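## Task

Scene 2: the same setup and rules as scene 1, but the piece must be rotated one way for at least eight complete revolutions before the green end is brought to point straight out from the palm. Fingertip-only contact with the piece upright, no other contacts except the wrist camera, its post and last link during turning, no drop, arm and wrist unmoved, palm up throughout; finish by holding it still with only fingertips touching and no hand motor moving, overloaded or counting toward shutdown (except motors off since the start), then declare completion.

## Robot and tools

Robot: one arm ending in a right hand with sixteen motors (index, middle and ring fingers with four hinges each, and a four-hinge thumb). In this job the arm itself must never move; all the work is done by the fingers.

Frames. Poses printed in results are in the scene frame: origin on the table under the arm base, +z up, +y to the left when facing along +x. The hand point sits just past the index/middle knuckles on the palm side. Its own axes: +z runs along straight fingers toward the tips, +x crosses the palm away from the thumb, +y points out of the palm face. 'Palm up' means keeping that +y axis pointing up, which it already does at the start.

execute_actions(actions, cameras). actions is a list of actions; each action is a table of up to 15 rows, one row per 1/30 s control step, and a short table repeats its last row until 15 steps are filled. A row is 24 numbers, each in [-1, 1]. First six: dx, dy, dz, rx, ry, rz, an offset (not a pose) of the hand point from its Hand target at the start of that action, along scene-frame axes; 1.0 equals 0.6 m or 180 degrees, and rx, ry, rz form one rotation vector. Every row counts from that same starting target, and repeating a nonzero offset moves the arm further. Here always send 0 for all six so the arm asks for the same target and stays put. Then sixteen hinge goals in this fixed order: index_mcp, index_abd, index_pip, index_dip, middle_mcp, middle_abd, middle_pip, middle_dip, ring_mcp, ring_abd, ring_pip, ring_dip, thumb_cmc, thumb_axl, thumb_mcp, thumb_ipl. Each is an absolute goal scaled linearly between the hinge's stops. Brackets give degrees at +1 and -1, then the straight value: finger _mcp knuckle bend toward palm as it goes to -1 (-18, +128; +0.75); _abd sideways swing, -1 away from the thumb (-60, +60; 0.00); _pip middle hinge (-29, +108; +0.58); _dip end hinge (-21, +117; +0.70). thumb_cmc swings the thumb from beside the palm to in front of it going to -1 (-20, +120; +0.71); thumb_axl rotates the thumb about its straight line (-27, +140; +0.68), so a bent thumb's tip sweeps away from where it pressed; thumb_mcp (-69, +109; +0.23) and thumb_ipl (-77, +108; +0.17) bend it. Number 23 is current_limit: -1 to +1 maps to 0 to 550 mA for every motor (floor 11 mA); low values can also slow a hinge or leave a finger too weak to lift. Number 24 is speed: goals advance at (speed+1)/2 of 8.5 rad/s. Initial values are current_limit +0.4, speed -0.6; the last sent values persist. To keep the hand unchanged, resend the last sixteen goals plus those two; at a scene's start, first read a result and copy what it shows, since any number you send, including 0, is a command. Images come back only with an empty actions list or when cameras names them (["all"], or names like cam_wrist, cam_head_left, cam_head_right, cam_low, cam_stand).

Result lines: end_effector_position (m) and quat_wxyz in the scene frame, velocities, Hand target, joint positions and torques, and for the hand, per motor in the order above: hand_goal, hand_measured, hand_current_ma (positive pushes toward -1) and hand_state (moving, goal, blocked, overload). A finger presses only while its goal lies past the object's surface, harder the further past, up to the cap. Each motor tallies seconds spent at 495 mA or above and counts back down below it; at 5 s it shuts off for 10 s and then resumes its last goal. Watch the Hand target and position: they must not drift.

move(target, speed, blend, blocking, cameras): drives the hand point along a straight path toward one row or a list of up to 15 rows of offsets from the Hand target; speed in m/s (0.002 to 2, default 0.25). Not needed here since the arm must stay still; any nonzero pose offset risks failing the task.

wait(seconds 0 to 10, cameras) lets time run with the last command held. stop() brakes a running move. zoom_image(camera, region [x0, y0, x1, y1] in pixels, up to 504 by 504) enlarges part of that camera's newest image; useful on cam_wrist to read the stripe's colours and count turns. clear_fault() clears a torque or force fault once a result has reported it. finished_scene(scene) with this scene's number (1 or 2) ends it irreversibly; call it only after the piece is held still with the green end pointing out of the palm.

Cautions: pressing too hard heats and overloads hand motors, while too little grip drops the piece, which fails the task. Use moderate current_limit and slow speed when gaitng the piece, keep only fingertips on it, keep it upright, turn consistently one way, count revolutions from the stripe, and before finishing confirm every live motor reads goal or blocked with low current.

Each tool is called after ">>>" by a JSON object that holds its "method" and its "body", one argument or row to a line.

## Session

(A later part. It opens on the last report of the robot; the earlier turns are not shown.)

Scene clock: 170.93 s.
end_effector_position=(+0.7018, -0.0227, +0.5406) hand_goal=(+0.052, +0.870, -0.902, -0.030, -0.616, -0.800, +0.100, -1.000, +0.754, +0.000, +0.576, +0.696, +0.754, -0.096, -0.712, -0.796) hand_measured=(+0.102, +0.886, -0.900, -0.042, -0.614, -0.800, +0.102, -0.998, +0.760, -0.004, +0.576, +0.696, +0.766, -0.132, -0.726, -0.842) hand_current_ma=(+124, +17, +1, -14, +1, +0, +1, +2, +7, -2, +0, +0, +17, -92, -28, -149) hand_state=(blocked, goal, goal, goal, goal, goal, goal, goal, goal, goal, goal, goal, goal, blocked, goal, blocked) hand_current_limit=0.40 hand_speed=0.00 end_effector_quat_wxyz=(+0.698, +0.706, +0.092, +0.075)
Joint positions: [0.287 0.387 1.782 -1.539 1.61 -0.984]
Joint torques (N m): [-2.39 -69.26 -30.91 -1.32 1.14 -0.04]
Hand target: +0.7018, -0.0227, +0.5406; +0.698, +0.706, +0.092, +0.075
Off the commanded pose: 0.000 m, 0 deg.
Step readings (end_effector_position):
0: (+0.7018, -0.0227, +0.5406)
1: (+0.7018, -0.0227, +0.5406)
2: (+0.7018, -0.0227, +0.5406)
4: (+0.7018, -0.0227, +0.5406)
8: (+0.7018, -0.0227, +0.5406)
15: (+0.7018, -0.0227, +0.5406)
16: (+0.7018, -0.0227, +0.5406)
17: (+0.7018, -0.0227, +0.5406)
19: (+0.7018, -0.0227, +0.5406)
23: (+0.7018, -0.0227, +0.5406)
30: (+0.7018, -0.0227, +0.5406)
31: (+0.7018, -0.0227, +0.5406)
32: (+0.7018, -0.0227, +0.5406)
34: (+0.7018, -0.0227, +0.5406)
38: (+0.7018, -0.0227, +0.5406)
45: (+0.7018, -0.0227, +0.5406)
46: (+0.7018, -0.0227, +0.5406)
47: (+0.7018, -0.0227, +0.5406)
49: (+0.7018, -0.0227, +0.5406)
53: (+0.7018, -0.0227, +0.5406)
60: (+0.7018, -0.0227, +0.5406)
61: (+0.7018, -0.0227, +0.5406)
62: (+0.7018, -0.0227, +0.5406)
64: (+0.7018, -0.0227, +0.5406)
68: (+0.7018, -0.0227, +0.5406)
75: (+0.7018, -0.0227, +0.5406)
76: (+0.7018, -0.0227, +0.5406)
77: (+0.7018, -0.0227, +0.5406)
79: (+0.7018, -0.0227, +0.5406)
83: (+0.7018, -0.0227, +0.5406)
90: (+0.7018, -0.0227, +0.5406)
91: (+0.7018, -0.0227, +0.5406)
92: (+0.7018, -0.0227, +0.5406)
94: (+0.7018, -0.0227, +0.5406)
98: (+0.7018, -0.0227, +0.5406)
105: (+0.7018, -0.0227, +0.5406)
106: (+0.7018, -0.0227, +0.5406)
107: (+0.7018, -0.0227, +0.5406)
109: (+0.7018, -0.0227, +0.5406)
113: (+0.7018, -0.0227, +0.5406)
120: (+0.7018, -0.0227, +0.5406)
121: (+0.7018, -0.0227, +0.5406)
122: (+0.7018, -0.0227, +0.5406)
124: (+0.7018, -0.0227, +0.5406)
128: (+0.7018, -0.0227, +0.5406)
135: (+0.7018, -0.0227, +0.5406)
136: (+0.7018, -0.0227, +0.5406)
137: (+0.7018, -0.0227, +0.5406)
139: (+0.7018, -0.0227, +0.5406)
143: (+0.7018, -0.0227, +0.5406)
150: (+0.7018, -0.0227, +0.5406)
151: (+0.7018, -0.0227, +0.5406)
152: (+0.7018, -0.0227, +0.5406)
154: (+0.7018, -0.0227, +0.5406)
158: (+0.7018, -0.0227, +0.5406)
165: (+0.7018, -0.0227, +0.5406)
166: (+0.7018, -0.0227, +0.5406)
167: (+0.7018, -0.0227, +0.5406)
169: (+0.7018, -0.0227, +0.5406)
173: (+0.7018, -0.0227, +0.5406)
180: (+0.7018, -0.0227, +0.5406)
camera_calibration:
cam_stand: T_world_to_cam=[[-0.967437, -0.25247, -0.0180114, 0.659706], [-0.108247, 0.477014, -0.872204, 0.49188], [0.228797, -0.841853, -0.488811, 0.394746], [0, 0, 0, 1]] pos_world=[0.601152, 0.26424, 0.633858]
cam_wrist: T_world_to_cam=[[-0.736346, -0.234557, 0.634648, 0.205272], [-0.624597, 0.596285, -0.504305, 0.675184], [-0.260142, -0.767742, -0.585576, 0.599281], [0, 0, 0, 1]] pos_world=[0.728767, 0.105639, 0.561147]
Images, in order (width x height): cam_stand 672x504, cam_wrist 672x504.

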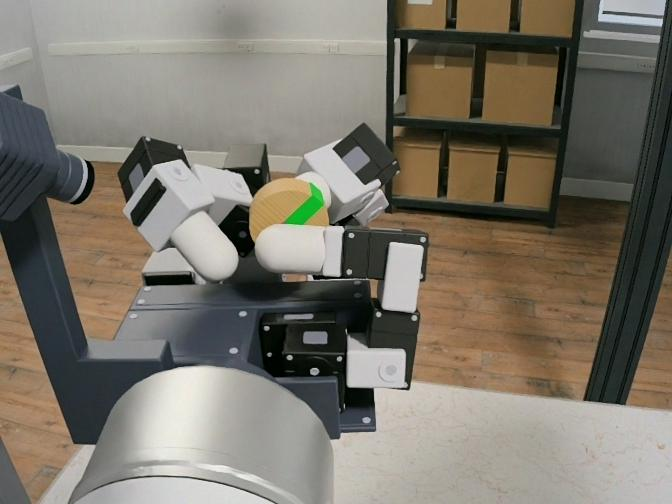

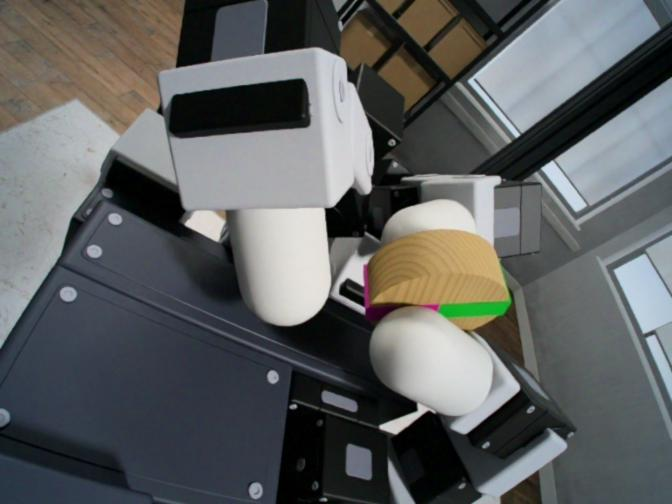

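>>> {"method": "execute_actions", "body": {
  "actions": [
    [[0,0,0,0,0,0,0.052,0.87,-0.902,-0.03,-0.616,-0.7,0.9,-0.4,0.754,0,0.576,0.696,0.754,-0.096,-0.712,-0.796,0.4,0]],
    [[0,0,0,0,0,0,0.052,0.87,-0.902,-0.03,-0.616,0.16,0.9,-0.5,0.754,0,0.576,0.696,0.754,-0.096,-0.712,-0.796,0.4,0]],
    [[0,0,0,0,0,0,0.052,0.87,-0.902,-0.03,-0.616,0.13,0.65,-1,0.754,0,0.576,0.696,0.754,-0.096,-0.712,-0.796,0.4,-0.6]],
    [[0,0,0,0,0,0,0.052,0.87,-0.902,-0.03,-0.616,0.05,0.3,-1,0.754,0,0.576,0.696,0.754,-0.096,-0.712,-0.796,0.4,-0.6]],
    [[0,0,0,0,0,0,0.052,0.87,-0.902,-0.03,-0.616,0.03,0.05,-1,0.754,0,0.576,0.696,0.754,-0.096,-0.712,-0.796,0.4,-0.6]],
    [[0,0,0,0,0,0,0.052,0.87,-0.902,-0.03,-0.616,-0.8,0.1,-1,0.754,0,0.576,0.696,0.754,-0.096,-0.712,-0.796,0.4,0]],
    [[0,0,0,0,0,0,0.052,0.87,-0.902,-0.03,-0.616,-0.7,0.9,-0.4,0.754,0,0.576,0.696,0.754,-0.096,-0.712,-0.796,0.4,0]],
    [[0,0,0,0,0,0,0.052,0.87,-0.902,-0.03,-0.616,0.16,0.9,-0.5,0.754,0,0.576,0.696,0.754,-0.096,-0.712,-0.796,0.4,0]],
    [[0,0,0,0,0,0,0.052,0.87,-0.902,-0.03,-0.616,0.13,0.65,-1,0.754,0,0.576,0.696,0.754,-0.096,-0.712,-0.796,0.4,-0.6]],
    [[0,0,0,0,0,0,0.052,0.87,-0.902,-0.03,-0.616,0.05,0.3,-1,0.754,0,0.576,0.696,0.754,-0.096,-0.712,-0.796,0.4,-0.6]],
    [[0,0,0,0,0,0,0.052,0.87,-0.902,-0.03,-0.616,0.03,0.05,-1,0.754,0,0.576,0.696,0.754,-0.096,-0.712,-0.796,0.4,-0.6]],
    [[0,0,0,0,0,0,0.052,0.87,-0.902,-0.03,-0.616,-0.8,0.1,-1,0.754,0,0.576,0.696,0.754,-0.096,-0.712,-0.796,0.4,0]]
  ],
  "cameras": ["cam_stand"]
}}

>>> {"method": "execute_actions", "body": {
  "actions": [
    [[0,0,0,0,0,0,0.052,0.87,-0.902,-0.03,-0.616,-0.7,0.9,-0.4,0.754,0,0.576,0.696,0.754,-0.096,-0.712,-0.796,0.4,0]],
    [[0,0,0,0,0,0,0.052,0.87,-0.902,-0.03,-0.616,0.16,0.9,-0.5,0.754,0,0.576,0.696,0.754,-0.096,-0.712,-0.796,0.4,0]],
    [[0,0,0,0,0,0,0.052,0.87,-0.902,-0.03,-0.616,0.13,0.65,-1,0.754,0,0.576,0.696,0.754,-0.096,-0.712,-0.796,0.4,-0.6]],
    [[0,0,0,0,0,0,0.052,0.87,-0.902,-0.03,-0.616,0.05,0.3,-1,0.754,0,0.576,0.696,0.754,-0.096,-0.712,-0.796,0.4,-0.6]],
    [[0,0,0,0,0,0,0.052,0.87,-0.902,-0.03,-0.616,0.03,0.05,-1,0.754,0,0.576,0.696,0.754,-0.096,-0.712,-0.796,0.4,-0.6]],
    [[0,0,0,0,0,0,0.052,0.87,-0.902,-0.03,-0.616,-0.8,0.1,-1,0.754,0,0.576,0.696,0.754,-0.096,-0.712,-0.796,0.4,0]],
    [[0,0,0,0,0,0,0.052,0.87,-0.902,-0.03,-0.616,-0.7,0.9,-0.4,0.754,0,0.576,0.696,0.754,-0.096,-0.712,-0.796,0.4,0]],
    [[0,0,0,0,0,0,0.052,0.87,-0.902,-0.03,-0.616,0.16,0.9,-0.5,0.754,0,0.576,0.696,0.754,-0.096,-0.712,-0.796,0.4,0]],
    [[0,0,0,0,0,0,0.052,0.87,-0.902,-0.03,-0.616,0.13,0.65,-1,0.754,0,0.576,0.696,0.754,-0.096,-0.712,-0.796,0.4,-0.6]],
    [[0,0,0,0,0,0,0.052,0.87,-0.902,-0.03,-0.616,0.05,0.3,-1,0.754,0,0.576,0.696,0.754,-0.096,-0.712,-0.796,0.4,-0.6]],
    [[0,0,0,0,0,0,0.052,0.87,-0.902,-0.03,-0.616,0.03,0.05,-1,0.754,0,0.576,0.696,0.754,-0.096,-0.712,-0.796,0.4,-0.6]],
    [[0,0,0,0,0,0,0.052,0.87,-0.902,-0.03,-0.616,-0.8,0.1,-1,0.754,0,0.576,0.696,0.754,-0.096,-0.712,-0.796,0.4,0]]
  ],
  "cameras": ["cam_stand"]
}}

>>> {"method": "execute_actions", "body": {
  "actions": [
    [[0,0,0,0,0,0,0.052,0.87,-0.902,-0.03,-0.616,-0.7,0.9,-0.4,0.754,0,0.576,0.696,0.754,-0.096,-0.712,-0.796,0.4,0]],
    [[0,0,0,0,0,0,0.052,0.87,-0.902,-0.03,-0.616,0.16,0.9,-0.5,0.754,0,0.576,0.696,0.754,-0.096,-0.712,-0.796,0.4,0]],
    [[0,0,0,0,0,0,0.052,0.87,-0.902,-0.03,-0.616,0.13,0.65,-1,0.754,0,0.576,0.696,0.754,-0.096,-0.712,-0.796,0.4,-0.6]],
    [[0,0,0,0,0,0,0.052,0.87,-0.902,-0.03,-0.616,0.05,0.3,-1,0.754,0,0.576,0.696,0.754,-0.096,-0.712,-0.796,0.4,-0.6]],
    [[0,0,0,0,0,0,0.052,0.87,-0.902,-0.03,-0.616,0.03,0.05,-1,0.754,0,0.576,0.696,0.754,-0.096,-0.712,-0.796,0.4,-0.6]],
    [[0,0,0,0,0,0,0.052,0.87,-0.902,-0.03,-0.616,-0.8,0.1,-1,0.754,0,0.576,0.696,0.754,-0.096,-0.712,-0.796,0.4,0]],
    [[0,0,0,0,0,0,0.052,0.87,-0.902,-0.03,-0.616,-0.7,0.9,-0.4,0.754,0,0.576,0.696,0.754,-0.096,-0.712,-0.796,0.4,0]],
    [[0,0,0,0,0,0,0.052,0.87,-0.902,-0.03,-0.616,0.16,0.9,-0.5,0.754,0,0.576,0.696,0.754,-0.096,-0.712,-0.796,0.4,0]],
    [[0,0,0,0,0,0,0.052,0.87,-0.902,-0.03,-0.616,0.13,0.65,-1,0.754,0,0.576,0.696,0.754,-0.096,-0.712,-0.796,0.4,-0.6]],
    [[0,0,0,0,0,0,0.052,0.87,-0.902,-0.03,-0.616,0.05,0.3,-1,0.754,0,0.576,0.696,0.754,-0.096,-0.712,-0.796,0.4,-0.6]],
    [[0,0,0,0,0,0,0.052,0.87,-0.902,-0.03,-0.616,0.03,0.05,-1,0.754,0,0.576,0.696,0.754,-0.096,-0.712,-0.796,0.4,-0.6]],
    [[0,0,0,0,0,0,0.052,0.87,-0.902,-0.03,-0.616,-0.8,0.1,-1,0.754,0,0.576,0.696,0.754,-0.096,-0.712,-0.796,0.4,0]]
  ],
  "cameras": ["cam_stand"]
}}

>>> {"method": "execute_actions", "body": {
  "actions": [
    [[0,0,0,0,0,0,0.052,0.87,-0.902,-0.03,-0.616,-0.7,0.9,-0.4,0.754,0,0.576,0.696,0.754,-0.096,-0.712,-0.796,0.4,0]],
    [[0,0,0,0,0,0,0.052,0.87,-0.902,-0.03,-0.616,0.16,0.9,-0.5,0.754,0,0.576,0.696,0.754,-0.096,-0.712,-0.796,0.4,0]],
    [[0,0,0,0,0,0,0.052,0.87,-0.902,-0.03,-0.616,0.13,0.65,-1,0.754,0,0.576,0.696,0.754,-0.096,-0.712,-0.796,0.4,-0.6]],
    [[0,0,0,0,0,0,0.052,0.87,-0.902,-0.03,-0.616,0.05,0.3,-1,0.754,0,0.576,0.696,0.754,-0.096,-0.712,-0.796,0.4,-0.6]],
    [[0,0,0,0,0,0,0.052,0.87,-0.902,-0.03,-0.616,0.03,0.05,-1,0.754,0,0.576,0.696,0.754,-0.096,-0.712,-0.796,0.4,-0.6]],
    [[0,0,0,0,0,0,0.052,0.87,-0.902,-0.03,-0.616,-0.8,0.1,-1,0.754,0,0.576,0.696,0.754,-0.096,-0.712,-0.796,0.4,0]],
    [[0,0,0,0,0,0,0.052,0.87,-0.902,-0.03,-0.616,-0.7,0.9,-0.4,0.754,0,0.576,0.696,0.754,-0.096,-0.712,-0.796,0.4,0]],
    [[0,0,0,0,0,0,0.052,0.87,-0.902,-0.03,-0.616,0.16,0.9,-0.5,0.754,0,0.576,0.696,0.754,-0.096,-0.712,-0.796,0.4,0]],
    [[0,0,0,0,0,0,0.052,0.87,-0.902,-0.03,-0.616,0.13,0.65,-1,0.754,0,0.576,0.696,0.754,-0.096,-0.712,-0.796,0.4,-0.6]],
    [[0,0,0,0,0,0,0.052,0.87,-0.902,-0.03,-0.616,0.05,0.3,-1,0.754,0,0.576,0.696,0.754,-0.096,-0.712,-0.796,0.4,-0.6]],
    [[0,0,0,0,0,0,0.052,0.87,-0.902,-0.03,-0.616,0.03,0.05,-1,0.754,0,0.576,0.696,0.754,-0.096,-0.712,-0.796,0.4,-0.6]],
    [[0,0,0,0,0,0,0.052,0.87,-0.902,-0.03,-0.616,-0.8,0.1,-1,0.754,0,0.576,0.696,0.754,-0.096,-0.712,-0.796,0.4,0]]
  ],
  "cameras": ["cam_stand"]
}}

>>> {"method": "execute_actions", "body": {
  "actions": [
    [[0,0,0,0,0,0,0.052,0.87,-0.902,-0.03,-0.616,-0.7,0.9,-0.4,0.754,0,0.576,0.696,0.754,-0.096,-0.712,-0.796,0.4,0]],
    [[0,0,0,0,0,0,0.052,0.87,-0.902,-0.03,-0.616,0.16,0.9,-0.5,0.754,0,0.576,0.696,0.754,-0.096,-0.712,-0.796,0.4,0]],
    [[0,0,0,0,0,0,0.052,0.87,-0.902,-0.03,-0.616,0.13,0.65,-1,0.754,0,0.576,0.696,0.754,-0.096,-0.712,-0.796,0.4,-0.6]],
    [[0,0,0,0,0,0,0.052,0.87,-0.902,-0.03,-0.616,0.05,0.3,-1,0.754,0,0.576,0.696,0.754,-0.096,-0.712,-0.796,0.4,-0.6]],
    [[0,0,0,0,0,0,0.052,0.87,-0.902,-0.03,-0.616,0.03,0.05,-1,0.754,0,0.576,0.696,0.754,-0.096,-0.712,-0.796,0.4,-0.6]],
    [[0,0,0,0,0,0,0.052,0.87,-0.902,-0.03,-0.616,-0.8,0.1,-1,0.754,0,0.576,0.696,0.754,-0.096,-0.712,-0.796,0.4,0]],
    [[0,0,0,0,0,0,0.052,0.87,-0.902,-0.03,-0.616,-0.7,0.9,-0.4,0.754,0,0.576,0.696,0.754,-0.096,-0.712,-0.796,0.4,0]],
    [[0,0,0,0,0,0,0.052,0.87,-0.902,-0.03,-0.616,0.16,0.9,-0.5,0.754,0,0.576,0.696,0.754,-0.096,-0.712,-0.796,0.4,0]],
    [[0,0,0,0,0,0,0.052,0.87,-0.902,-0.03,-0.616,0.13,0.65,-1,0.754,0,0.576,0.696,0.754,-0.096,-0.712,-0.796,0.4,-0.6]],
    [[0,0,0,0,0,0,0.052,0.87,-0.902,-0.03,-0.616,0.05,0.3,-1,0.754,0,0.576,0.696,0.754,-0.096,-0.712,-0.796,0.4,-0.6]],
    [[0,0,0,0,0,0,0.052,0.87,-0.902,-0.03,-0.616,0.03,0.05,-1,0.754,0,0.576,0.696,0.754,-0.096,-0.712,-0.796,0.4,-0.6]],
    [[0,0,0,0,0,0,0.052,0.87,-0.902,-0.03,-0.616,-0.8,0.1,-1,0.754,0,0.576,0.696,0.754,-0.096,-0.712,-0.796,0.4,0]]
  ],
  "cameras": ["cam_stand"]
}}

>>> {"method": "execute_actions", "body": {
  "actions": [
    [[0,0,0,0,0,0,0.052,0.87,-0.902,-0.03,-0.616,-0.7,0.9,-0.4,0.754,0,0.576,0.696,0.754,-0.096,-0.712,-0.796,0.4,0]],
    [[0,0,0,0,0,0,0.052,0.87,-0.902,-0.03,-0.616,0.16,0.9,-0.5,0.754,0,0.576,0.696,0.754,-0.096,-0.712,-0.796,0.4,0]],
    [[0,0,0,0,0,0,0.052,0.87,-0.902,-0.03,-0.616,0.13,0.65,-1,0.754,0,0.576,0.696,0.754,-0.096,-0.712,-0.796,0.4,-0.6]],
    [[0,0,0,0,0,0,0.052,0.87,-0.902,-0.03,-0.616,0.05,0.3,-1,0.754,0,0.576,0.696,0.754,-0.096,-0.712,-0.796,0.4,-0.6]],
    [[0,0,0,0,0,0,0.052,0.87,-0.902,-0.03,-0.616,0.03,0.05,-1,0.754,0,0.576,0.696,0.754,-0.096,-0.712,-0.796,0.4,-0.6]],
    [[0,0,0,0,0,0,0.052,0.87,-0.902,-0.03,-0.616,-0.8,0.1,-1,0.754,0,0.576,0.696,0.754,-0.096,-0.712,-0.796,0.4,0]],
    [[0,0,0,0,0,0,0.052,0.87,-0.902,-0.03,-0.616,-0.7,0.9,-0.4,0.754,0,0.576,0.696,0.754,-0.096,-0.712,-0.796,0.4,0]],
    [[0,0,0,0,0,0,0.052,0.87,-0.902,-0.03,-0.616,0.16,0.9,-0.5,0.754,0,0.576,0.696,0.754,-0.096,-0.712,-0.796,0.4,0]],
    [[0,0,0,0,0,0,0.052,0.87,-0.902,-0.03,-0.616,0.13,0.65,-1,0.754,0,0.576,0.696,0.754,-0.096,-0.712,-0.796,0.4,-0.6]],
    [[0,0,0,0,0,0,0.052,0.87,-0.902,-0.03,-0.616,0.05,0.3,-1,0.754,0,0.576,0.696,0.754,-0.096,-0.712,-0.796,0.4,-0.6]],
    [[0,0,0,0,0,0,0.052,0.87,-0.902,-0.03,-0.616,0.03,0.05,-1,0.754,0,0.576,0.696,0.754,-0.096,-0.712,-0.796,0.4,-0.6]],
    [[0,0,0,0,0,0,0.052,0.87,-0.902,-0.03,-0.616,-0.8,0.1,-1,0.754,0,0.576,0.696,0.754,-0.096,-0.712,-0.796,0.4,0]]
  ],
  "cameras": ["cam_stand","cam_wrist"]
}}

Scene clock: 316.63 s.
end_effector_position=(+0.7018, -0.0227, +0.5406) hand_goal=(+0.052, +0.870, -0.902, -0.030, -0.616, -0.800, +0.100, -1.000, +0.754, +0.000, +0.576, +0.696, +0.754, -0.096, -0.712, -0.796) hand_measured=(+0.102, +0.886, -0.900, -0.040, -0.614, -0.800, +0.102, -0.998, +0.760, -0.004, +0.576, +0.696, +0.768, -0.130, -0.726, -0.842) hand_current_ma=(+124, +19, +1, -12, +1, +0, +1, +2, +7, -2, +0, +0, +19, -90, -27, -153) hand_state=(blocked, goal, goal, goal, goal, goal, goal, goal, goal, goal, goal, goal, goal, blocked, goal, blocked) hand_current_limit=0.40 hand_speed=0.00 end_effector_quat_wxyz=(+0.698, +0.706, +0.092, +0.075)
Joint positions: [0.287 0.387 1.782 -1.539 1.61 -0.984]
Joint torques (N m): [-2.39 -69.24 -30.77 -1.28 1.14 -0.07]
Hand target: +0.7018, -0.0227, +0.5406; +0.698, +0.706, +0.092, +0.075
Off the commanded pose: 0.000 m, 0 deg.
Step readings (end_effector_position):
0: (+0.7018, -0.0227, +0.5406)
1: (+0.7018, -0.0227, +0.5406)
2: (+0.7018, -0.0227, +0.5406)
4: (+0.7018, -0.0227, +0.5406)
8: (+0.7018, -0.0227, +0.5406)
15: (+0.7018, -0.0227, +0.5406)
16: (+0.7018, -0.0227, +0.5406)
17: (+0.7018, -0.0227, +0.5406)
19: (+0.7018, -0.0227, +0.5406)
23: (+0.7018, -0.0227, +0.5406)
30: (+0.7018, -0.0227, +0.5406)
31: (+0.7018, -0.0227, +0.5406)
32: (+0.7018, -0.0227, +0.5406)
34: (+0.7018, -0.0227, +0.5406)
38: (+0.7018, -0.0227, +0.5406)
45: (+0.7018, -0.0227, +0.5406)
46: (+0.7018, -0.0227, +0.5406)
47: (+0.7018, -0.0227, +0.5406)
49: (+0.7018, -0.0227, +0.5406)
53: (+0.7018, -0.0227, +0.5406)
60: (+0.7018, -0.0227, +0.5406)
61: (+0.7018, -0.0227, +0.5406)
62: (+0.7018, -0.0227, +0.5406)
64: (+0.7018, -0.0227, +0.5406)
68: (+0.7018, -0.0227, +0.5406)
75: (+0.7018, -0.0227, +0.5406)
76: (+0.7018, -0.0227, +0.5406)
77: (+0.7018, -0.0227, +0.5406)
79: (+0.7018, -0.0227, +0.5406)
83: (+0.7018, -0.0227, +0.5406)
90: (+0.7018, -0.0227, +0.5406)
91: (+0.7018, -0.0227, +0.5406)
92: (+0.7018, -0.0227, +0.5406)
94: (+0.7018, -0.0227, +0.5406)
98: (+0.7018, -0.0227, +0.5406)
105: (+0.7018, -0.0227, +0.5406)
106: (+0.7018, -0.0227, +0.5406)
107: (+0.7018, -0.0227, +0.5406)
109: (+0.7018, -0.0227, +0.5406)
113: (+0.7018, -0.0227, +0.5406)
120: (+0.7018, -0.0227, +0.5406)
121: (+0.7018, -0.0227, +0.5406)
122: (+0.7018, -0.0227, +0.5406)
124: (+0.7018, -0.0227, +0.5406)
128: (+0.7018, -0.0227, +0.5406)
135: (+0.7018, -0.0227, +0.5406)
136: (+0.7018, -0.0227, +0.5406)
137: (+0.7018, -0.0227, +0.5406)
139: (+0.7018, -0.0227, +0.5406)
143: (+0.7018, -0.0227, +0.5406)
150: (+0.7018, -0.0227, +0.5406)
151: (+0.7018, -0.0227, +0.5406)
152: (+0.7018, -0.0227, +0.5406)
154: (+0.7018, -0.0227, +0.5406)
158: (+0.7018, -0.0227, +0.5406)
165: (+0.7018, -0.0227, +0.5406)
166: (+0.7018, -0.0227, +0.5406)
167: (+0.7018, -0.0227, +0.5406)
169: (+0.7018, -0.0227, +0.5406)
173: (+0.7018, -0.0227, +0.5406)
180: (+0.7018, -0.0227, +0.5406)
camera_calibration:
cam_stand: T_world_to_cam=[[-0.967437, -0.25247, -0.0180114, 0.659706], [-0.108247, 0.477014, -0.872204, 0.49188], [0.228797, -0.841853, -0.488811, 0.394746], [0, 0, 0, 1]] pos_world=[0.601152, 0.26424, 0.633858]
Images, in order (width x height): cam_stand 672x504.

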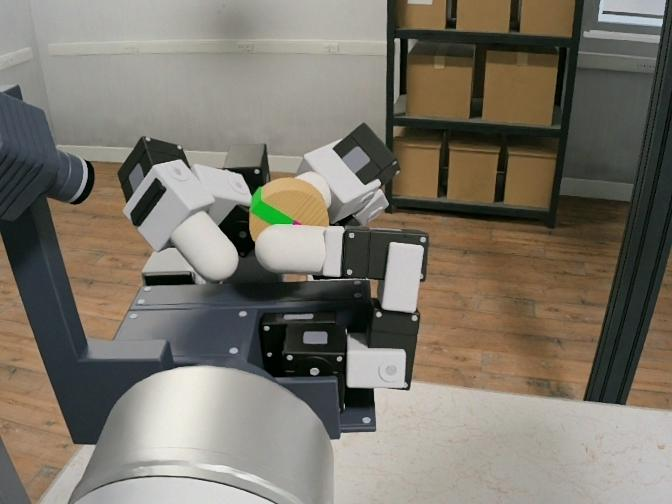

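Scene clock: 322.83 s.
end_effector_position=(+0.7018, -0.0227, +0.5406) hand_goal=(+0.052, +0.870, -0.902, -0.030, -0.616, -0.800, +0.100, -1.000, +0.754, +0.000, +0.576, +0.696, +0.754, -0.096, -0.712, -0.796) hand_measured=(+0.102, +0.886, -0.900, -0.040, -0.614, -0.800, +0.102, -0.998, +0.760, -0.004, +0.576, +0.696, +0.768, -0.132, -0.726, -0.842) hand_current_ma=(+124, +18, +1, -12, +1, +0, +1, +2, +7, -2, +0, +0, +19, -90, -27, -153) hand_state=(blocked, goal, goal, goal, goal, goal, goal, goal, goal, goal, goal, goal, goal, blocked, goal, blocked) hand_current_limit=0.40 hand_speed=0.00 end_effector_quat_wxyz=(+0.698, +0.706, +0.092, +0.075)
Joint positions: [0.287 0.387 1.782 -1.539 1.61 -0.984]
Joint torques (N m): [-2.35 -69.52 -30.79 -1.32 1.13 -0.03]
Hand target: +0.7018, -0.0227, +0.5406; +0.698, +0.706, +0.092, +0.075
Off the commanded pose: 0.000 m, 0 deg.
Step readings (end_effector_position):
0: (+0.7018, -0.0227, +0.5406)
1: (+0.7018, -0.0227, +0.5406)
2: (+0.7018, -0.0227, +0.5406)
4: (+0.7018, -0.0227, +0.5406)
8: (+0.7018, -0.0227, +0.5406)
15: (+0.7018, -0.0227, +0.5406)
16: (+0.7018, -0.0227, +0.5406)
17: (+0.7018, -0.0227, +0.5406)
19: (+0.7018, -0.0227, +0.5406)
23: (+0.7018, -0.0227, +0.5406)
30: (+0.7018, -0.0227, +0.5406)
31: (+0.7018, -0.0227, +0.5406)
32: (+0.7018, -0.0227, +0.5406)
34: (+0.7018, -0.0227, +0.5406)
38: (+0.7018, -0.0227, +0.5406)
45: (+0.7018, -0.0227, +0.5406)
46: (+0.7018, -0.0227, +0.5406)
47: (+0.7018, -0.0227, +0.5406)
49: (+0.7018, -0.0227, +0.5406)
53: (+0.7018, -0.0227, +0.5406)
60: (+0.7018, -0.0227, +0.5406)
61: (+0.7018, -0.0227, +0.5406)
62: (+0.7018, -0.0227, +0.5406)
64: (+0.7018, -0.0227, +0.5406)
68: (+0.7018, -0.0227, +0.5406)
75: (+0.7018, -0.0227, +0.5406)
76: (+0.7018, -0.0227, +0.5406)
77: (+0.7018, -0.0227, +0.5406)
79: (+0.7018, -0.0227, +0.5406)
83: (+0.7018, -0.0227, +0.5406)
90: (+0.7018, -0.0227, +0.5406)
91: (+0.7018, -0.0227, +0.5406)
92: (+0.7018, -0.0227, +0.5406)
94: (+0.7018, -0.0227, +0.5406)
98: (+0.7018, -0.0227, +0.5406)
105: (+0.7018, -0.0227, +0.5406)
106: (+0.7018, -0.0227, +0.5406)
107: (+0.7018, -0.0227, +0.5406)
109: (+0.7018, -0.0227, +0.5406)
113: (+0.7018, -0.0227, +0.5406)
120: (+0.7018, -0.0227, +0.5406)
121: (+0.7018, -0.0227, +0.5406)
122: (+0.7018, -0.0227, +0.5406)
124: (+0.7018, -0.0227, +0.5406)
128: (+0.7018, -0.0227, +0.5406)
135: (+0.7018, -0.0227, +0.5406)
136: (+0.7018, -0.0227, +0.5406)
137: (+0.7018, -0.0227, +0.5406)
139: (+0.7018, -0.0227, +0.5406)
143: (+0.7018, -0.0227, +0.5406)
150: (+0.7018, -0.0227, +0.5406)
151: (+0.7018, -0.0227, +0.5406)
152: (+0.7018, -0.0227, +0.5406)
154: (+0.7018, -0.0227, +0.5406)
158: (+0.7018, -0.0227, +0.5406)
165: (+0.7018, -0.0227, +0.5406)
166: (+0.7018, -0.0227, +0.5406)
167: (+0.7018, -0.0227, +0.5406)
169: (+0.7018, -0.0227, +0.5406)
173: (+0.7018, -0.0227, +0.5406)
180: (+0.7018, -0.0227, +0.5406)
camera_calibration:
cam_stand: T_world_to_cam=[[-0.967437, -0.25247, -0.0180114, 0.659706], [-0.108247, 0.477014, -0.872204, 0.49188], [0.228797, -0.841853, -0.488811, 0.394746], [0, 0, 0, 1]] pos_world=[0.601152, 0.26424, 0.633858]
Images, in order (width x height): cam_stand 672x504.

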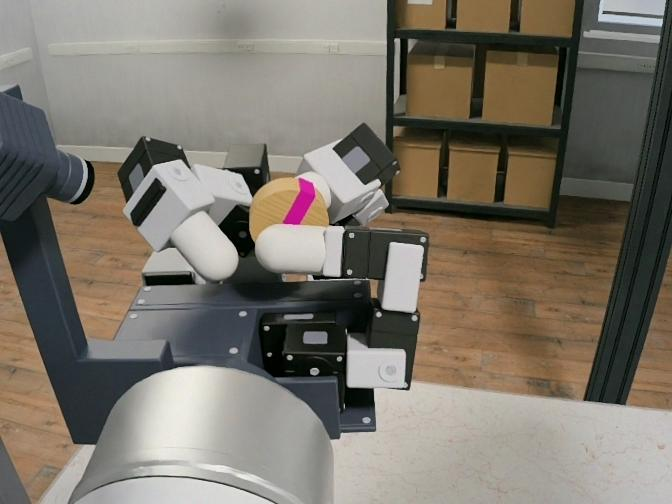

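Scene clock: 329.03 s.
end_effector_position=(+0.7018, -0.0227, +0.5406) hand_goal=(+0.052, +0.870, -0.902, -0.030, -0.616, -0.800, +0.100, -1.000, +0.754, +0.000, +0.576, +0.696, +0.754, -0.096, -0.712, -0.796) hand_measured=(+0.102, +0.886, -0.900, -0.040, -0.614, -0.800, +0.102, -0.998, +0.760, -0.004, +0.576, +0.696, +0.768, -0.132, -0.726, -0.842) hand_current_ma=(+124, +18, +1, -12, +1, +0, +1, +2, +7, -2, +0, +0, +19, -90, -27, -153) hand_state=(blocked, goal, goal, goal, goal, goal, goal, goal, goal, goal, goal, goal, goal, blocked, goal, blocked) hand_current_limit=0.40 hand_speed=0.00 end_effector_quat_wxyz=(+0.698, +0.706, +0.092, +0.075)
Joint positions: [0.287 0.387 1.782 -1.539 1.61 -0.984]
Joint torques (N m): [-2.41 -69.17 -30.95 -1.3 1.14 -0.02]
Hand target: +0.7018, -0.0227, +0.5406; +0.698, +0.706, +0.092, +0.075
Off the commanded pose: 0.000 m, 0 deg.
Step readings (end_effector_position):
0: (+0.7018, -0.0227, +0.5406)
1: (+0.7018, -0.0227, +0.5406)
2: (+0.7018, -0.0227, +0.5406)
4: (+0.7018, -0.0227, +0.5406)
8: (+0.7018, -0.0227, +0.5406)
15: (+0.7018, -0.0227, +0.5406)
16: (+0.7018, -0.0227, +0.5406)
17: (+0.7018, -0.0227, +0.5406)
19: (+0.7018, -0.0227, +0.5406)
23: (+0.7018, -0.0227, +0.5406)
30: (+0.7018, -0.0227, +0.5406)
31: (+0.7018, -0.0227, +0.5406)
32: (+0.7018, -0.0227, +0.5406)
34: (+0.7018, -0.0227, +0.5406)
38: (+0.7018, -0.0227, +0.5406)
45: (+0.7018, -0.0227, +0.5406)
46: (+0.7018, -0.0227, +0.5406)
47: (+0.7018, -0.0227, +0.5406)
49: (+0.7018, -0.0227, +0.5406)
53: (+0.7018, -0.0227, +0.5406)
60: (+0.7018, -0.0227, +0.5406)
61: (+0.7018, -0.0227, +0.5406)
62: (+0.7018, -0.0227, +0.5406)
64: (+0.7018, -0.0227, +0.5406)
68: (+0.7018, -0.0227, +0.5406)
75: (+0.7018, -0.0227, +0.5406)
76: (+0.7018, -0.0227, +0.5406)
77: (+0.7018, -0.0227, +0.5406)
79: (+0.7018, -0.0227, +0.5406)
83: (+0.7018, -0.0227, +0.5406)
90: (+0.7018, -0.0227, +0.5406)
91: (+0.7018, -0.0227, +0.5406)
92: (+0.7018, -0.0227, +0.5406)
94: (+0.7018, -0.0227, +0.5406)
98: (+0.7018, -0.0227, +0.5406)
105: (+0.7018, -0.0227, +0.5406)
106: (+0.7018, -0.0227, +0.5406)
107: (+0.7018, -0.0227, +0.5406)
109: (+0.7018, -0.0227, +0.5406)
113: (+0.7018, -0.0227, +0.5406)
120: (+0.7018, -0.0227, +0.5406)
121: (+0.7018, -0.0227, +0.5406)
122: (+0.7018, -0.0227, +0.5406)
124: (+0.7018, -0.0227, +0.5406)
128: (+0.7018, -0.0227, +0.5406)
135: (+0.7018, -0.0227, +0.5406)
136: (+0.7018, -0.0227, +0.5406)
137: (+0.7018, -0.0227, +0.5406)
139: (+0.7018, -0.0227, +0.5406)
143: (+0.7018, -0.0227, +0.5406)
150: (+0.7018, -0.0227, +0.5406)
151: (+0.7018, -0.0227, +0.5406)
152: (+0.7018, -0.0227, +0.5406)
154: (+0.7018, -0.0227, +0.5406)
158: (+0.7018, -0.0227, +0.5406)
165: (+0.7018, -0.0227, +0.5406)
166: (+0.7018, -0.0227, +0.5406)
167: (+0.7018, -0.0227, +0.5406)
169: (+0.7018, -0.0227, +0.5406)
173: (+0.7018, -0.0227, +0.5406)
180: (+0.7018, -0.0227, +0.5406)
camera_calibration:
cam_stand: T_world_to_cam=[[-0.967437, -0.25247, -0.0180114, 0.659706], [-0.108247, 0.477014, -0.872204, 0.49188], [0.228797, -0.841853, -0.488811, 0.394746], [0, 0, 0, 1]] pos_world=[0.601152, 0.26424, 0.633858]
Images, in order (width x height): cam_stand 672x504.

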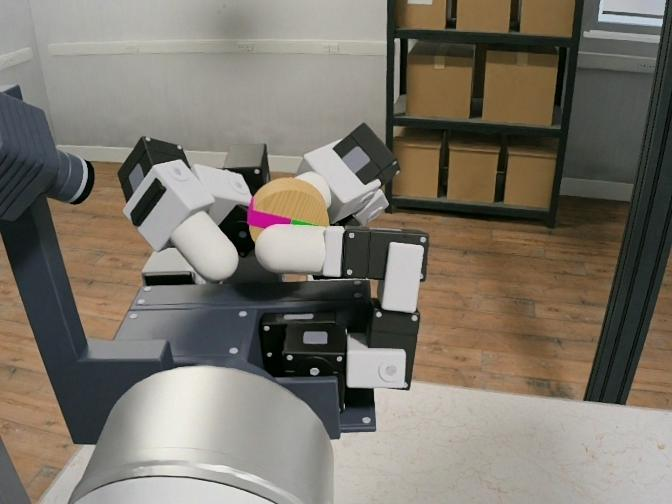

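Scene clock: 335.23 s.
end_effector_position=(+0.7018, -0.0227, +0.5406) hand_goal=(+0.052, +0.870, -0.902, -0.030, -0.616, -0.800, +0.100, -1.000, +0.754, +0.000, +0.576, +0.696, +0.754, -0.096, -0.712, -0.796) hand_measured=(+0.102, +0.886, -0.900, -0.040, -0.614, -0.800, +0.102, -0.998, +0.760, -0.004, +0.576, +0.696, +0.768, -0.132, -0.726, -0.842) hand_current_ma=(+124, +18, +1, -12, +1, +0, +1, +2, +7, -2, +0, +0, +19, -90, -27, -153) hand_state=(blocked, goal, goal, goal, goal, goal, goal, goal, goal, goal, goal, goal, goal, blocked, goal, blocked) hand_current_limit=0.40 hand_speed=0.00 end_effector_quat_wxyz=(+0.698, +0.706, +0.092, +0.075)
Joint positions: [0.287 0.387 1.782 -1.539 1.61 -0.984]
Joint torques (N m): [-2.3 -69.61 -30.68 -1.31 1.13 -0.04]
Hand target: +0.7018, -0.0227, +0.5406; +0.698, +0.706, +0.092, +0.075
Off the commanded pose: 0.000 m, 0 deg.
Step readings (end_effector_position):
0: (+0.7018, -0.0227, +0.5406)
1: (+0.7018, -0.0227, +0.5406)
2: (+0.7018, -0.0227, +0.5406)
4: (+0.7018, -0.0227, +0.5406)
8: (+0.7018, -0.0227, +0.5406)
15: (+0.7018, -0.0227, +0.5406)
16: (+0.7018, -0.0227, +0.5406)
17: (+0.7018, -0.0227, +0.5406)
19: (+0.7018, -0.0227, +0.5406)
23: (+0.7018, -0.0227, +0.5406)
30: (+0.7018, -0.0227, +0.5406)
31: (+0.7018, -0.0227, +0.5406)
32: (+0.7018, -0.0227, +0.5406)
34: (+0.7018, -0.0227, +0.5406)
38: (+0.7018, -0.0227, +0.5406)
45: (+0.7018, -0.0227, +0.5406)
46: (+0.7018, -0.0227, +0.5406)
47: (+0.7018, -0.0227, +0.5406)
49: (+0.7018, -0.0227, +0.5406)
53: (+0.7018, -0.0227, +0.5406)
60: (+0.7018, -0.0227, +0.5406)
61: (+0.7018, -0.0227, +0.5406)
62: (+0.7018, -0.0227, +0.5406)
64: (+0.7018, -0.0227, +0.5406)
68: (+0.7018, -0.0227, +0.5406)
75: (+0.7018, -0.0227, +0.5406)
76: (+0.7018, -0.0227, +0.5406)
77: (+0.7018, -0.0227, +0.5406)
79: (+0.7018, -0.0227, +0.5406)
83: (+0.7018, -0.0227, +0.5406)
90: (+0.7018, -0.0227, +0.5406)
91: (+0.7018, -0.0227, +0.5406)
92: (+0.7018, -0.0227, +0.5406)
94: (+0.7018, -0.0227, +0.5406)
98: (+0.7018, -0.0227, +0.5406)
105: (+0.7018, -0.0227, +0.5406)
106: (+0.7018, -0.0227, +0.5406)
107: (+0.7018, -0.0227, +0.5406)
109: (+0.7018, -0.0227, +0.5406)
113: (+0.7018, -0.0227, +0.5406)
120: (+0.7018, -0.0227, +0.5406)
121: (+0.7018, -0.0227, +0.5406)
122: (+0.7018, -0.0227, +0.5406)
124: (+0.7018, -0.0227, +0.5406)
128: (+0.7018, -0.0227, +0.5406)
135: (+0.7018, -0.0227, +0.5406)
136: (+0.7018, -0.0227, +0.5406)
137: (+0.7018, -0.0227, +0.5406)
139: (+0.7018, -0.0227, +0.5406)
143: (+0.7018, -0.0227, +0.5406)
150: (+0.7018, -0.0227, +0.5406)
151: (+0.7018, -0.0227, +0.5406)
152: (+0.7018, -0.0227, +0.5406)
154: (+0.7018, -0.0227, +0.5406)
158: (+0.7018, -0.0227, +0.5406)
165: (+0.7018, -0.0227, +0.5406)
166: (+0.7018, -0.0227, +0.5406)
167: (+0.7018, -0.0227, +0.5406)
169: (+0.7018, -0.0227, +0.5406)
173: (+0.7018, -0.0227, +0.5406)
180: (+0.7018, -0.0227, +0.5406)
camera_calibration:
cam_stand: T_world_to_cam=[[-0.967437, -0.25247, -0.0180114, 0.659706], [-0.108247, 0.477014, -0.872204, 0.49188], [0.228797, -0.841853, -0.488811, 0.394746], [0, 0, 0, 1]] pos_world=[0.601152, 0.26424, 0.633858]
Images, in order (width x height): cam_stand 672x504.

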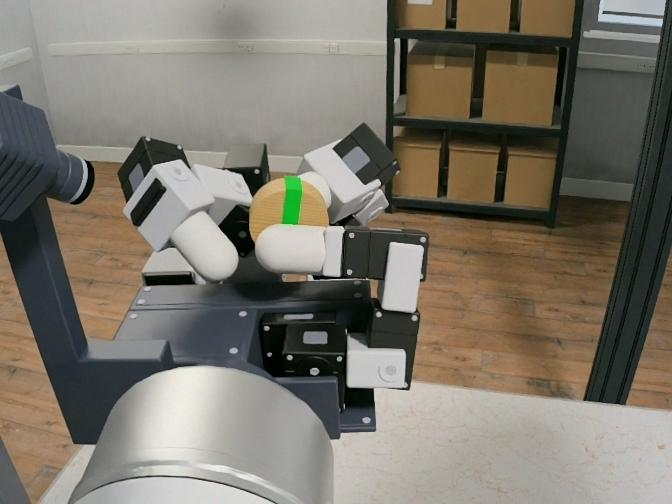

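Scene clock: 341.43 s.
end_effector_position=(+0.7018, -0.0227, +0.5406) hand_goal=(+0.052, +0.870, -0.902, -0.030, -0.616, -0.800, +0.100, -1.000, +0.754, +0.000, +0.576, +0.696, +0.754, -0.096, -0.712, -0.796) hand_measured=(+0.102, +0.886, -0.900, -0.040, -0.614, -0.800, +0.102, -0.998, +0.760, -0.004, +0.576, +0.696, +0.768, -0.130, -0.726, -0.842) hand_current_ma=(+124, +19, +1, -12, +1, +0, +1, +2, +7, -2, +0, +0, +19, -90, -27, -154) hand_state=(blocked, goal, goal, goal, goal, goal, goal, goal, goal, goal, goal, goal, goal, blocked, goal, blocked) hand_current_limit=0.40 hand_speed=0.00 end_effector_quat_wxyz=(+0.698, +0.706, +0.092, +0.075)
Joint positions: [0.287 0.387 1.782 -1.539 1.61 -0.984]
Joint torques (N m): [-2.53 -69.58 -30.83 -1.27 1.13 -0.02]
Hand target: +0.7018, -0.0227, +0.5406; +0.698, +0.706, +0.092, +0.075
Off the commanded pose: 0.000 m, 0 deg.
Step readings (end_effector_position):
0: (+0.7018, -0.0227, +0.5406)
1: (+0.7018, -0.0227, +0.5406)
2: (+0.7018, -0.0227, +0.5406)
4: (+0.7018, -0.0227, +0.5406)
8: (+0.7018, -0.0227, +0.5406)
15: (+0.7018, -0.0227, +0.5406)
16: (+0.7018, -0.0227, +0.5406)
17: (+0.7018, -0.0227, +0.5406)
19: (+0.7018, -0.0227, +0.5406)
23: (+0.7018, -0.0227, +0.5406)
30: (+0.7018, -0.0227, +0.5406)
31: (+0.7018, -0.0227, +0.5406)
32: (+0.7018, -0.0227, +0.5406)
34: (+0.7018, -0.0227, +0.5406)
38: (+0.7018, -0.0227, +0.5406)
45: (+0.7018, -0.0227, +0.5406)
46: (+0.7018, -0.0227, +0.5406)
47: (+0.7018, -0.0227, +0.5406)
49: (+0.7018, -0.0227, +0.5406)
53: (+0.7018, -0.0227, +0.5406)
60: (+0.7018, -0.0227, +0.5406)
61: (+0.7018, -0.0227, +0.5406)
62: (+0.7018, -0.0227, +0.5406)
64: (+0.7018, -0.0227, +0.5406)
68: (+0.7018, -0.0227, +0.5406)
75: (+0.7018, -0.0227, +0.5406)
76: (+0.7018, -0.0227, +0.5406)
77: (+0.7018, -0.0227, +0.5406)
79: (+0.7018, -0.0227, +0.5406)
83: (+0.7018, -0.0227, +0.5406)
90: (+0.7018, -0.0227, +0.5406)
91: (+0.7018, -0.0227, +0.5406)
92: (+0.7018, -0.0227, +0.5406)
94: (+0.7018, -0.0227, +0.5406)
98: (+0.7018, -0.0227, +0.5406)
105: (+0.7018, -0.0227, +0.5406)
106: (+0.7018, -0.0227, +0.5406)
107: (+0.7018, -0.0227, +0.5406)
109: (+0.7018, -0.0227, +0.5406)
113: (+0.7018, -0.0227, +0.5406)
120: (+0.7018, -0.0227, +0.5406)
121: (+0.7018, -0.0227, +0.5406)
122: (+0.7018, -0.0227, +0.5406)
124: (+0.7018, -0.0227, +0.5406)
128: (+0.7018, -0.0227, +0.5406)
135: (+0.7018, -0.0227, +0.5406)
136: (+0.7018, -0.0227, +0.5406)
137: (+0.7018, -0.0227, +0.5406)
139: (+0.7018, -0.0227, +0.5406)
143: (+0.7018, -0.0227, +0.5406)
150: (+0.7018, -0.0227, +0.5406)
151: (+0.7018, -0.0227, +0.5406)
152: (+0.7018, -0.0227, +0.5406)
154: (+0.7018, -0.0227, +0.5406)
158: (+0.7018, -0.0227, +0.5406)
165: (+0.7018, -0.0227, +0.5406)
166: (+0.7018, -0.0227, +0.5406)
167: (+0.7018, -0.0227, +0.5406)
169: (+0.7018, -0.0227, +0.5406)
173: (+0.7018, -0.0227, +0.5406)
180: (+0.7018, -0.0227, +0.5406)
camera_calibration:
cam_stand: T_world_to_cam=[[-0.967437, -0.25247, -0.0180114, 0.659706], [-0.108247, 0.477014, -0.872204, 0.49188], [0.228797, -0.841853, -0.488811, 0.394746], [0, 0, 0, 1]] pos_world=[0.601152, 0.26424, 0.633858]
Images, in order (width x height): cam_stand 672x504.

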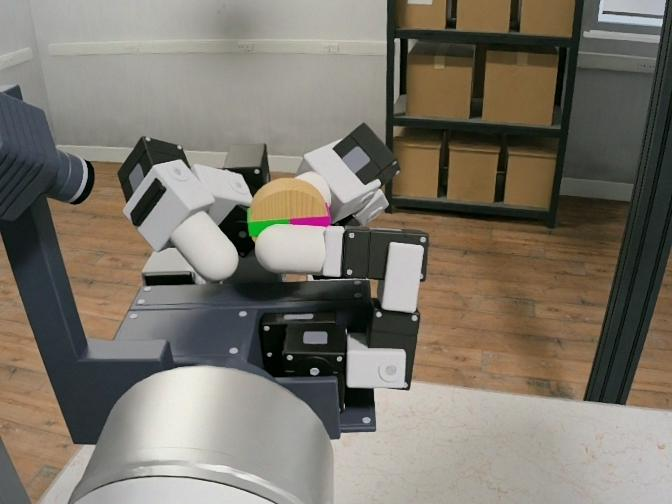

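Scene clock: 347.63 s.
end_effector_position=(+0.7018, -0.0227, +0.5406) hand_goal=(+0.052, +0.870, -0.902, -0.030, -0.616, -0.800, +0.100, -1.000, +0.754, +0.000, +0.576, +0.696, +0.754, -0.096, -0.712, -0.796) hand_measured=(+0.102, +0.886, -0.900, -0.040, -0.614, -0.800, +0.102, -0.998, +0.760, -0.004, +0.576, +0.696, +0.768, -0.130, -0.726, -0.842) hand_current_ma=(+124, +18, +1, -12, +1, +0, +1, +2, +7, -2, +0, +0, +19, -90, -27, -154) hand_state=(blocked, goal, goal, goal, goal, goal, goal, goal, goal, goal, goal, goal, goal, blocked, goal, blocked) hand_current_limit=0.40 hand_speed=0.00 end_effector_quat_wxyz=(+0.698, +0.706, +0.092, +0.075)
Joint positions: [0.287 0.387 1.782 -1.539 1.61 -0.984]
Joint torques (N m): [-2.52 -69.45 -30.93 -1.33 1.1 -0.03]
Hand target: +0.7018, -0.0227, +0.5406; +0.698, +0.706, +0.092, +0.075
Off the commanded pose: 0.000 m, 0 deg.
Step readings (end_effector_position):
0: (+0.7018, -0.0227, +0.5406)
1: (+0.7018, -0.0227, +0.5406)
2: (+0.7018, -0.0227, +0.5406)
4: (+0.7018, -0.0227, +0.5406)
8: (+0.7018, -0.0227, +0.5406)
15: (+0.7018, -0.0227, +0.5406)
16: (+0.7018, -0.0227, +0.5406)
17: (+0.7018, -0.0227, +0.5406)
19: (+0.7018, -0.0227, +0.5406)
23: (+0.7018, -0.0227, +0.5406)
30: (+0.7018, -0.0227, +0.5406)
31: (+0.7018, -0.0227, +0.5406)
32: (+0.7018, -0.0227, +0.5406)
34: (+0.7018, -0.0227, +0.5406)
38: (+0.7018, -0.0227, +0.5406)
45: (+0.7018, -0.0227, +0.5406)
46: (+0.7018, -0.0227, +0.5406)
47: (+0.7018, -0.0227, +0.5406)
49: (+0.7018, -0.0227, +0.5406)
53: (+0.7018, -0.0227, +0.5406)
60: (+0.7018, -0.0227, +0.5406)
61: (+0.7018, -0.0227, +0.5406)
62: (+0.7018, -0.0227, +0.5406)
64: (+0.7018, -0.0227, +0.5406)
68: (+0.7018, -0.0227, +0.5406)
75: (+0.7018, -0.0227, +0.5406)
76: (+0.7018, -0.0227, +0.5406)
77: (+0.7018, -0.0227, +0.5406)
79: (+0.7018, -0.0227, +0.5406)
83: (+0.7018, -0.0227, +0.5406)
90: (+0.7018, -0.0227, +0.5406)
91: (+0.7018, -0.0227, +0.5406)
92: (+0.7018, -0.0227, +0.5406)
94: (+0.7018, -0.0227, +0.5406)
98: (+0.7018, -0.0227, +0.5406)
105: (+0.7018, -0.0227, +0.5406)
106: (+0.7018, -0.0227, +0.5406)
107: (+0.7018, -0.0227, +0.5406)
109: (+0.7018, -0.0227, +0.5406)
113: (+0.7018, -0.0227, +0.5406)
120: (+0.7018, -0.0227, +0.5406)
121: (+0.7018, -0.0227, +0.5406)
122: (+0.7018, -0.0227, +0.5406)
124: (+0.7018, -0.0227, +0.5406)
128: (+0.7018, -0.0227, +0.5406)
135: (+0.7018, -0.0227, +0.5406)
136: (+0.7018, -0.0227, +0.5406)
137: (+0.7018, -0.0227, +0.5406)
139: (+0.7018, -0.0227, +0.5406)
143: (+0.7018, -0.0227, +0.5406)
150: (+0.7018, -0.0227, +0.5406)
151: (+0.7018, -0.0227, +0.5406)
152: (+0.7018, -0.0227, +0.5406)
154: (+0.7018, -0.0227, +0.5406)
158: (+0.7018, -0.0227, +0.5406)
165: (+0.7018, -0.0227, +0.5406)
166: (+0.7018, -0.0227, +0.5406)
167: (+0.7018, -0.0227, +0.5406)
169: (+0.7018, -0.0227, +0.5406)
173: (+0.7018, -0.0227, +0.5406)
180: (+0.7018, -0.0227, +0.5406)
camera_calibration:
cam_stand: T_world_to_cam=[[-0.967437, -0.25247, -0.0180114, 0.659706], [-0.108247, 0.477014, -0.872204, 0.49188], [0.228797, -0.841853, -0.488811, 0.394746], [0, 0, 0, 1]] pos_world=[0.601152, 0.26424, 0.633858]
cam_wrist: T_world_to_cam=[[-0.736346, -0.234557, 0.634648, 0.205272], [-0.624597, 0.596285, -0.504305, 0.675184], [-0.260142, -0.767742, -0.585576, 0.599281], [0, 0, 0, 1]] pos_world=[0.728767, 0.105639, 0.561147]
Images, in order (width x height): cam_stand 672x504, cam_wrist 672x504.

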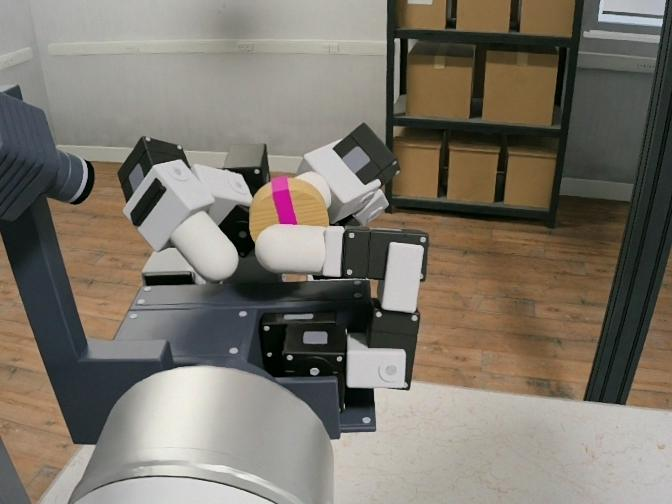

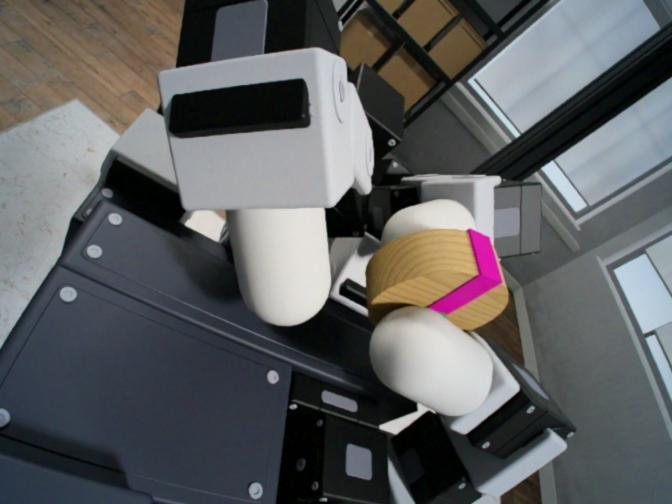

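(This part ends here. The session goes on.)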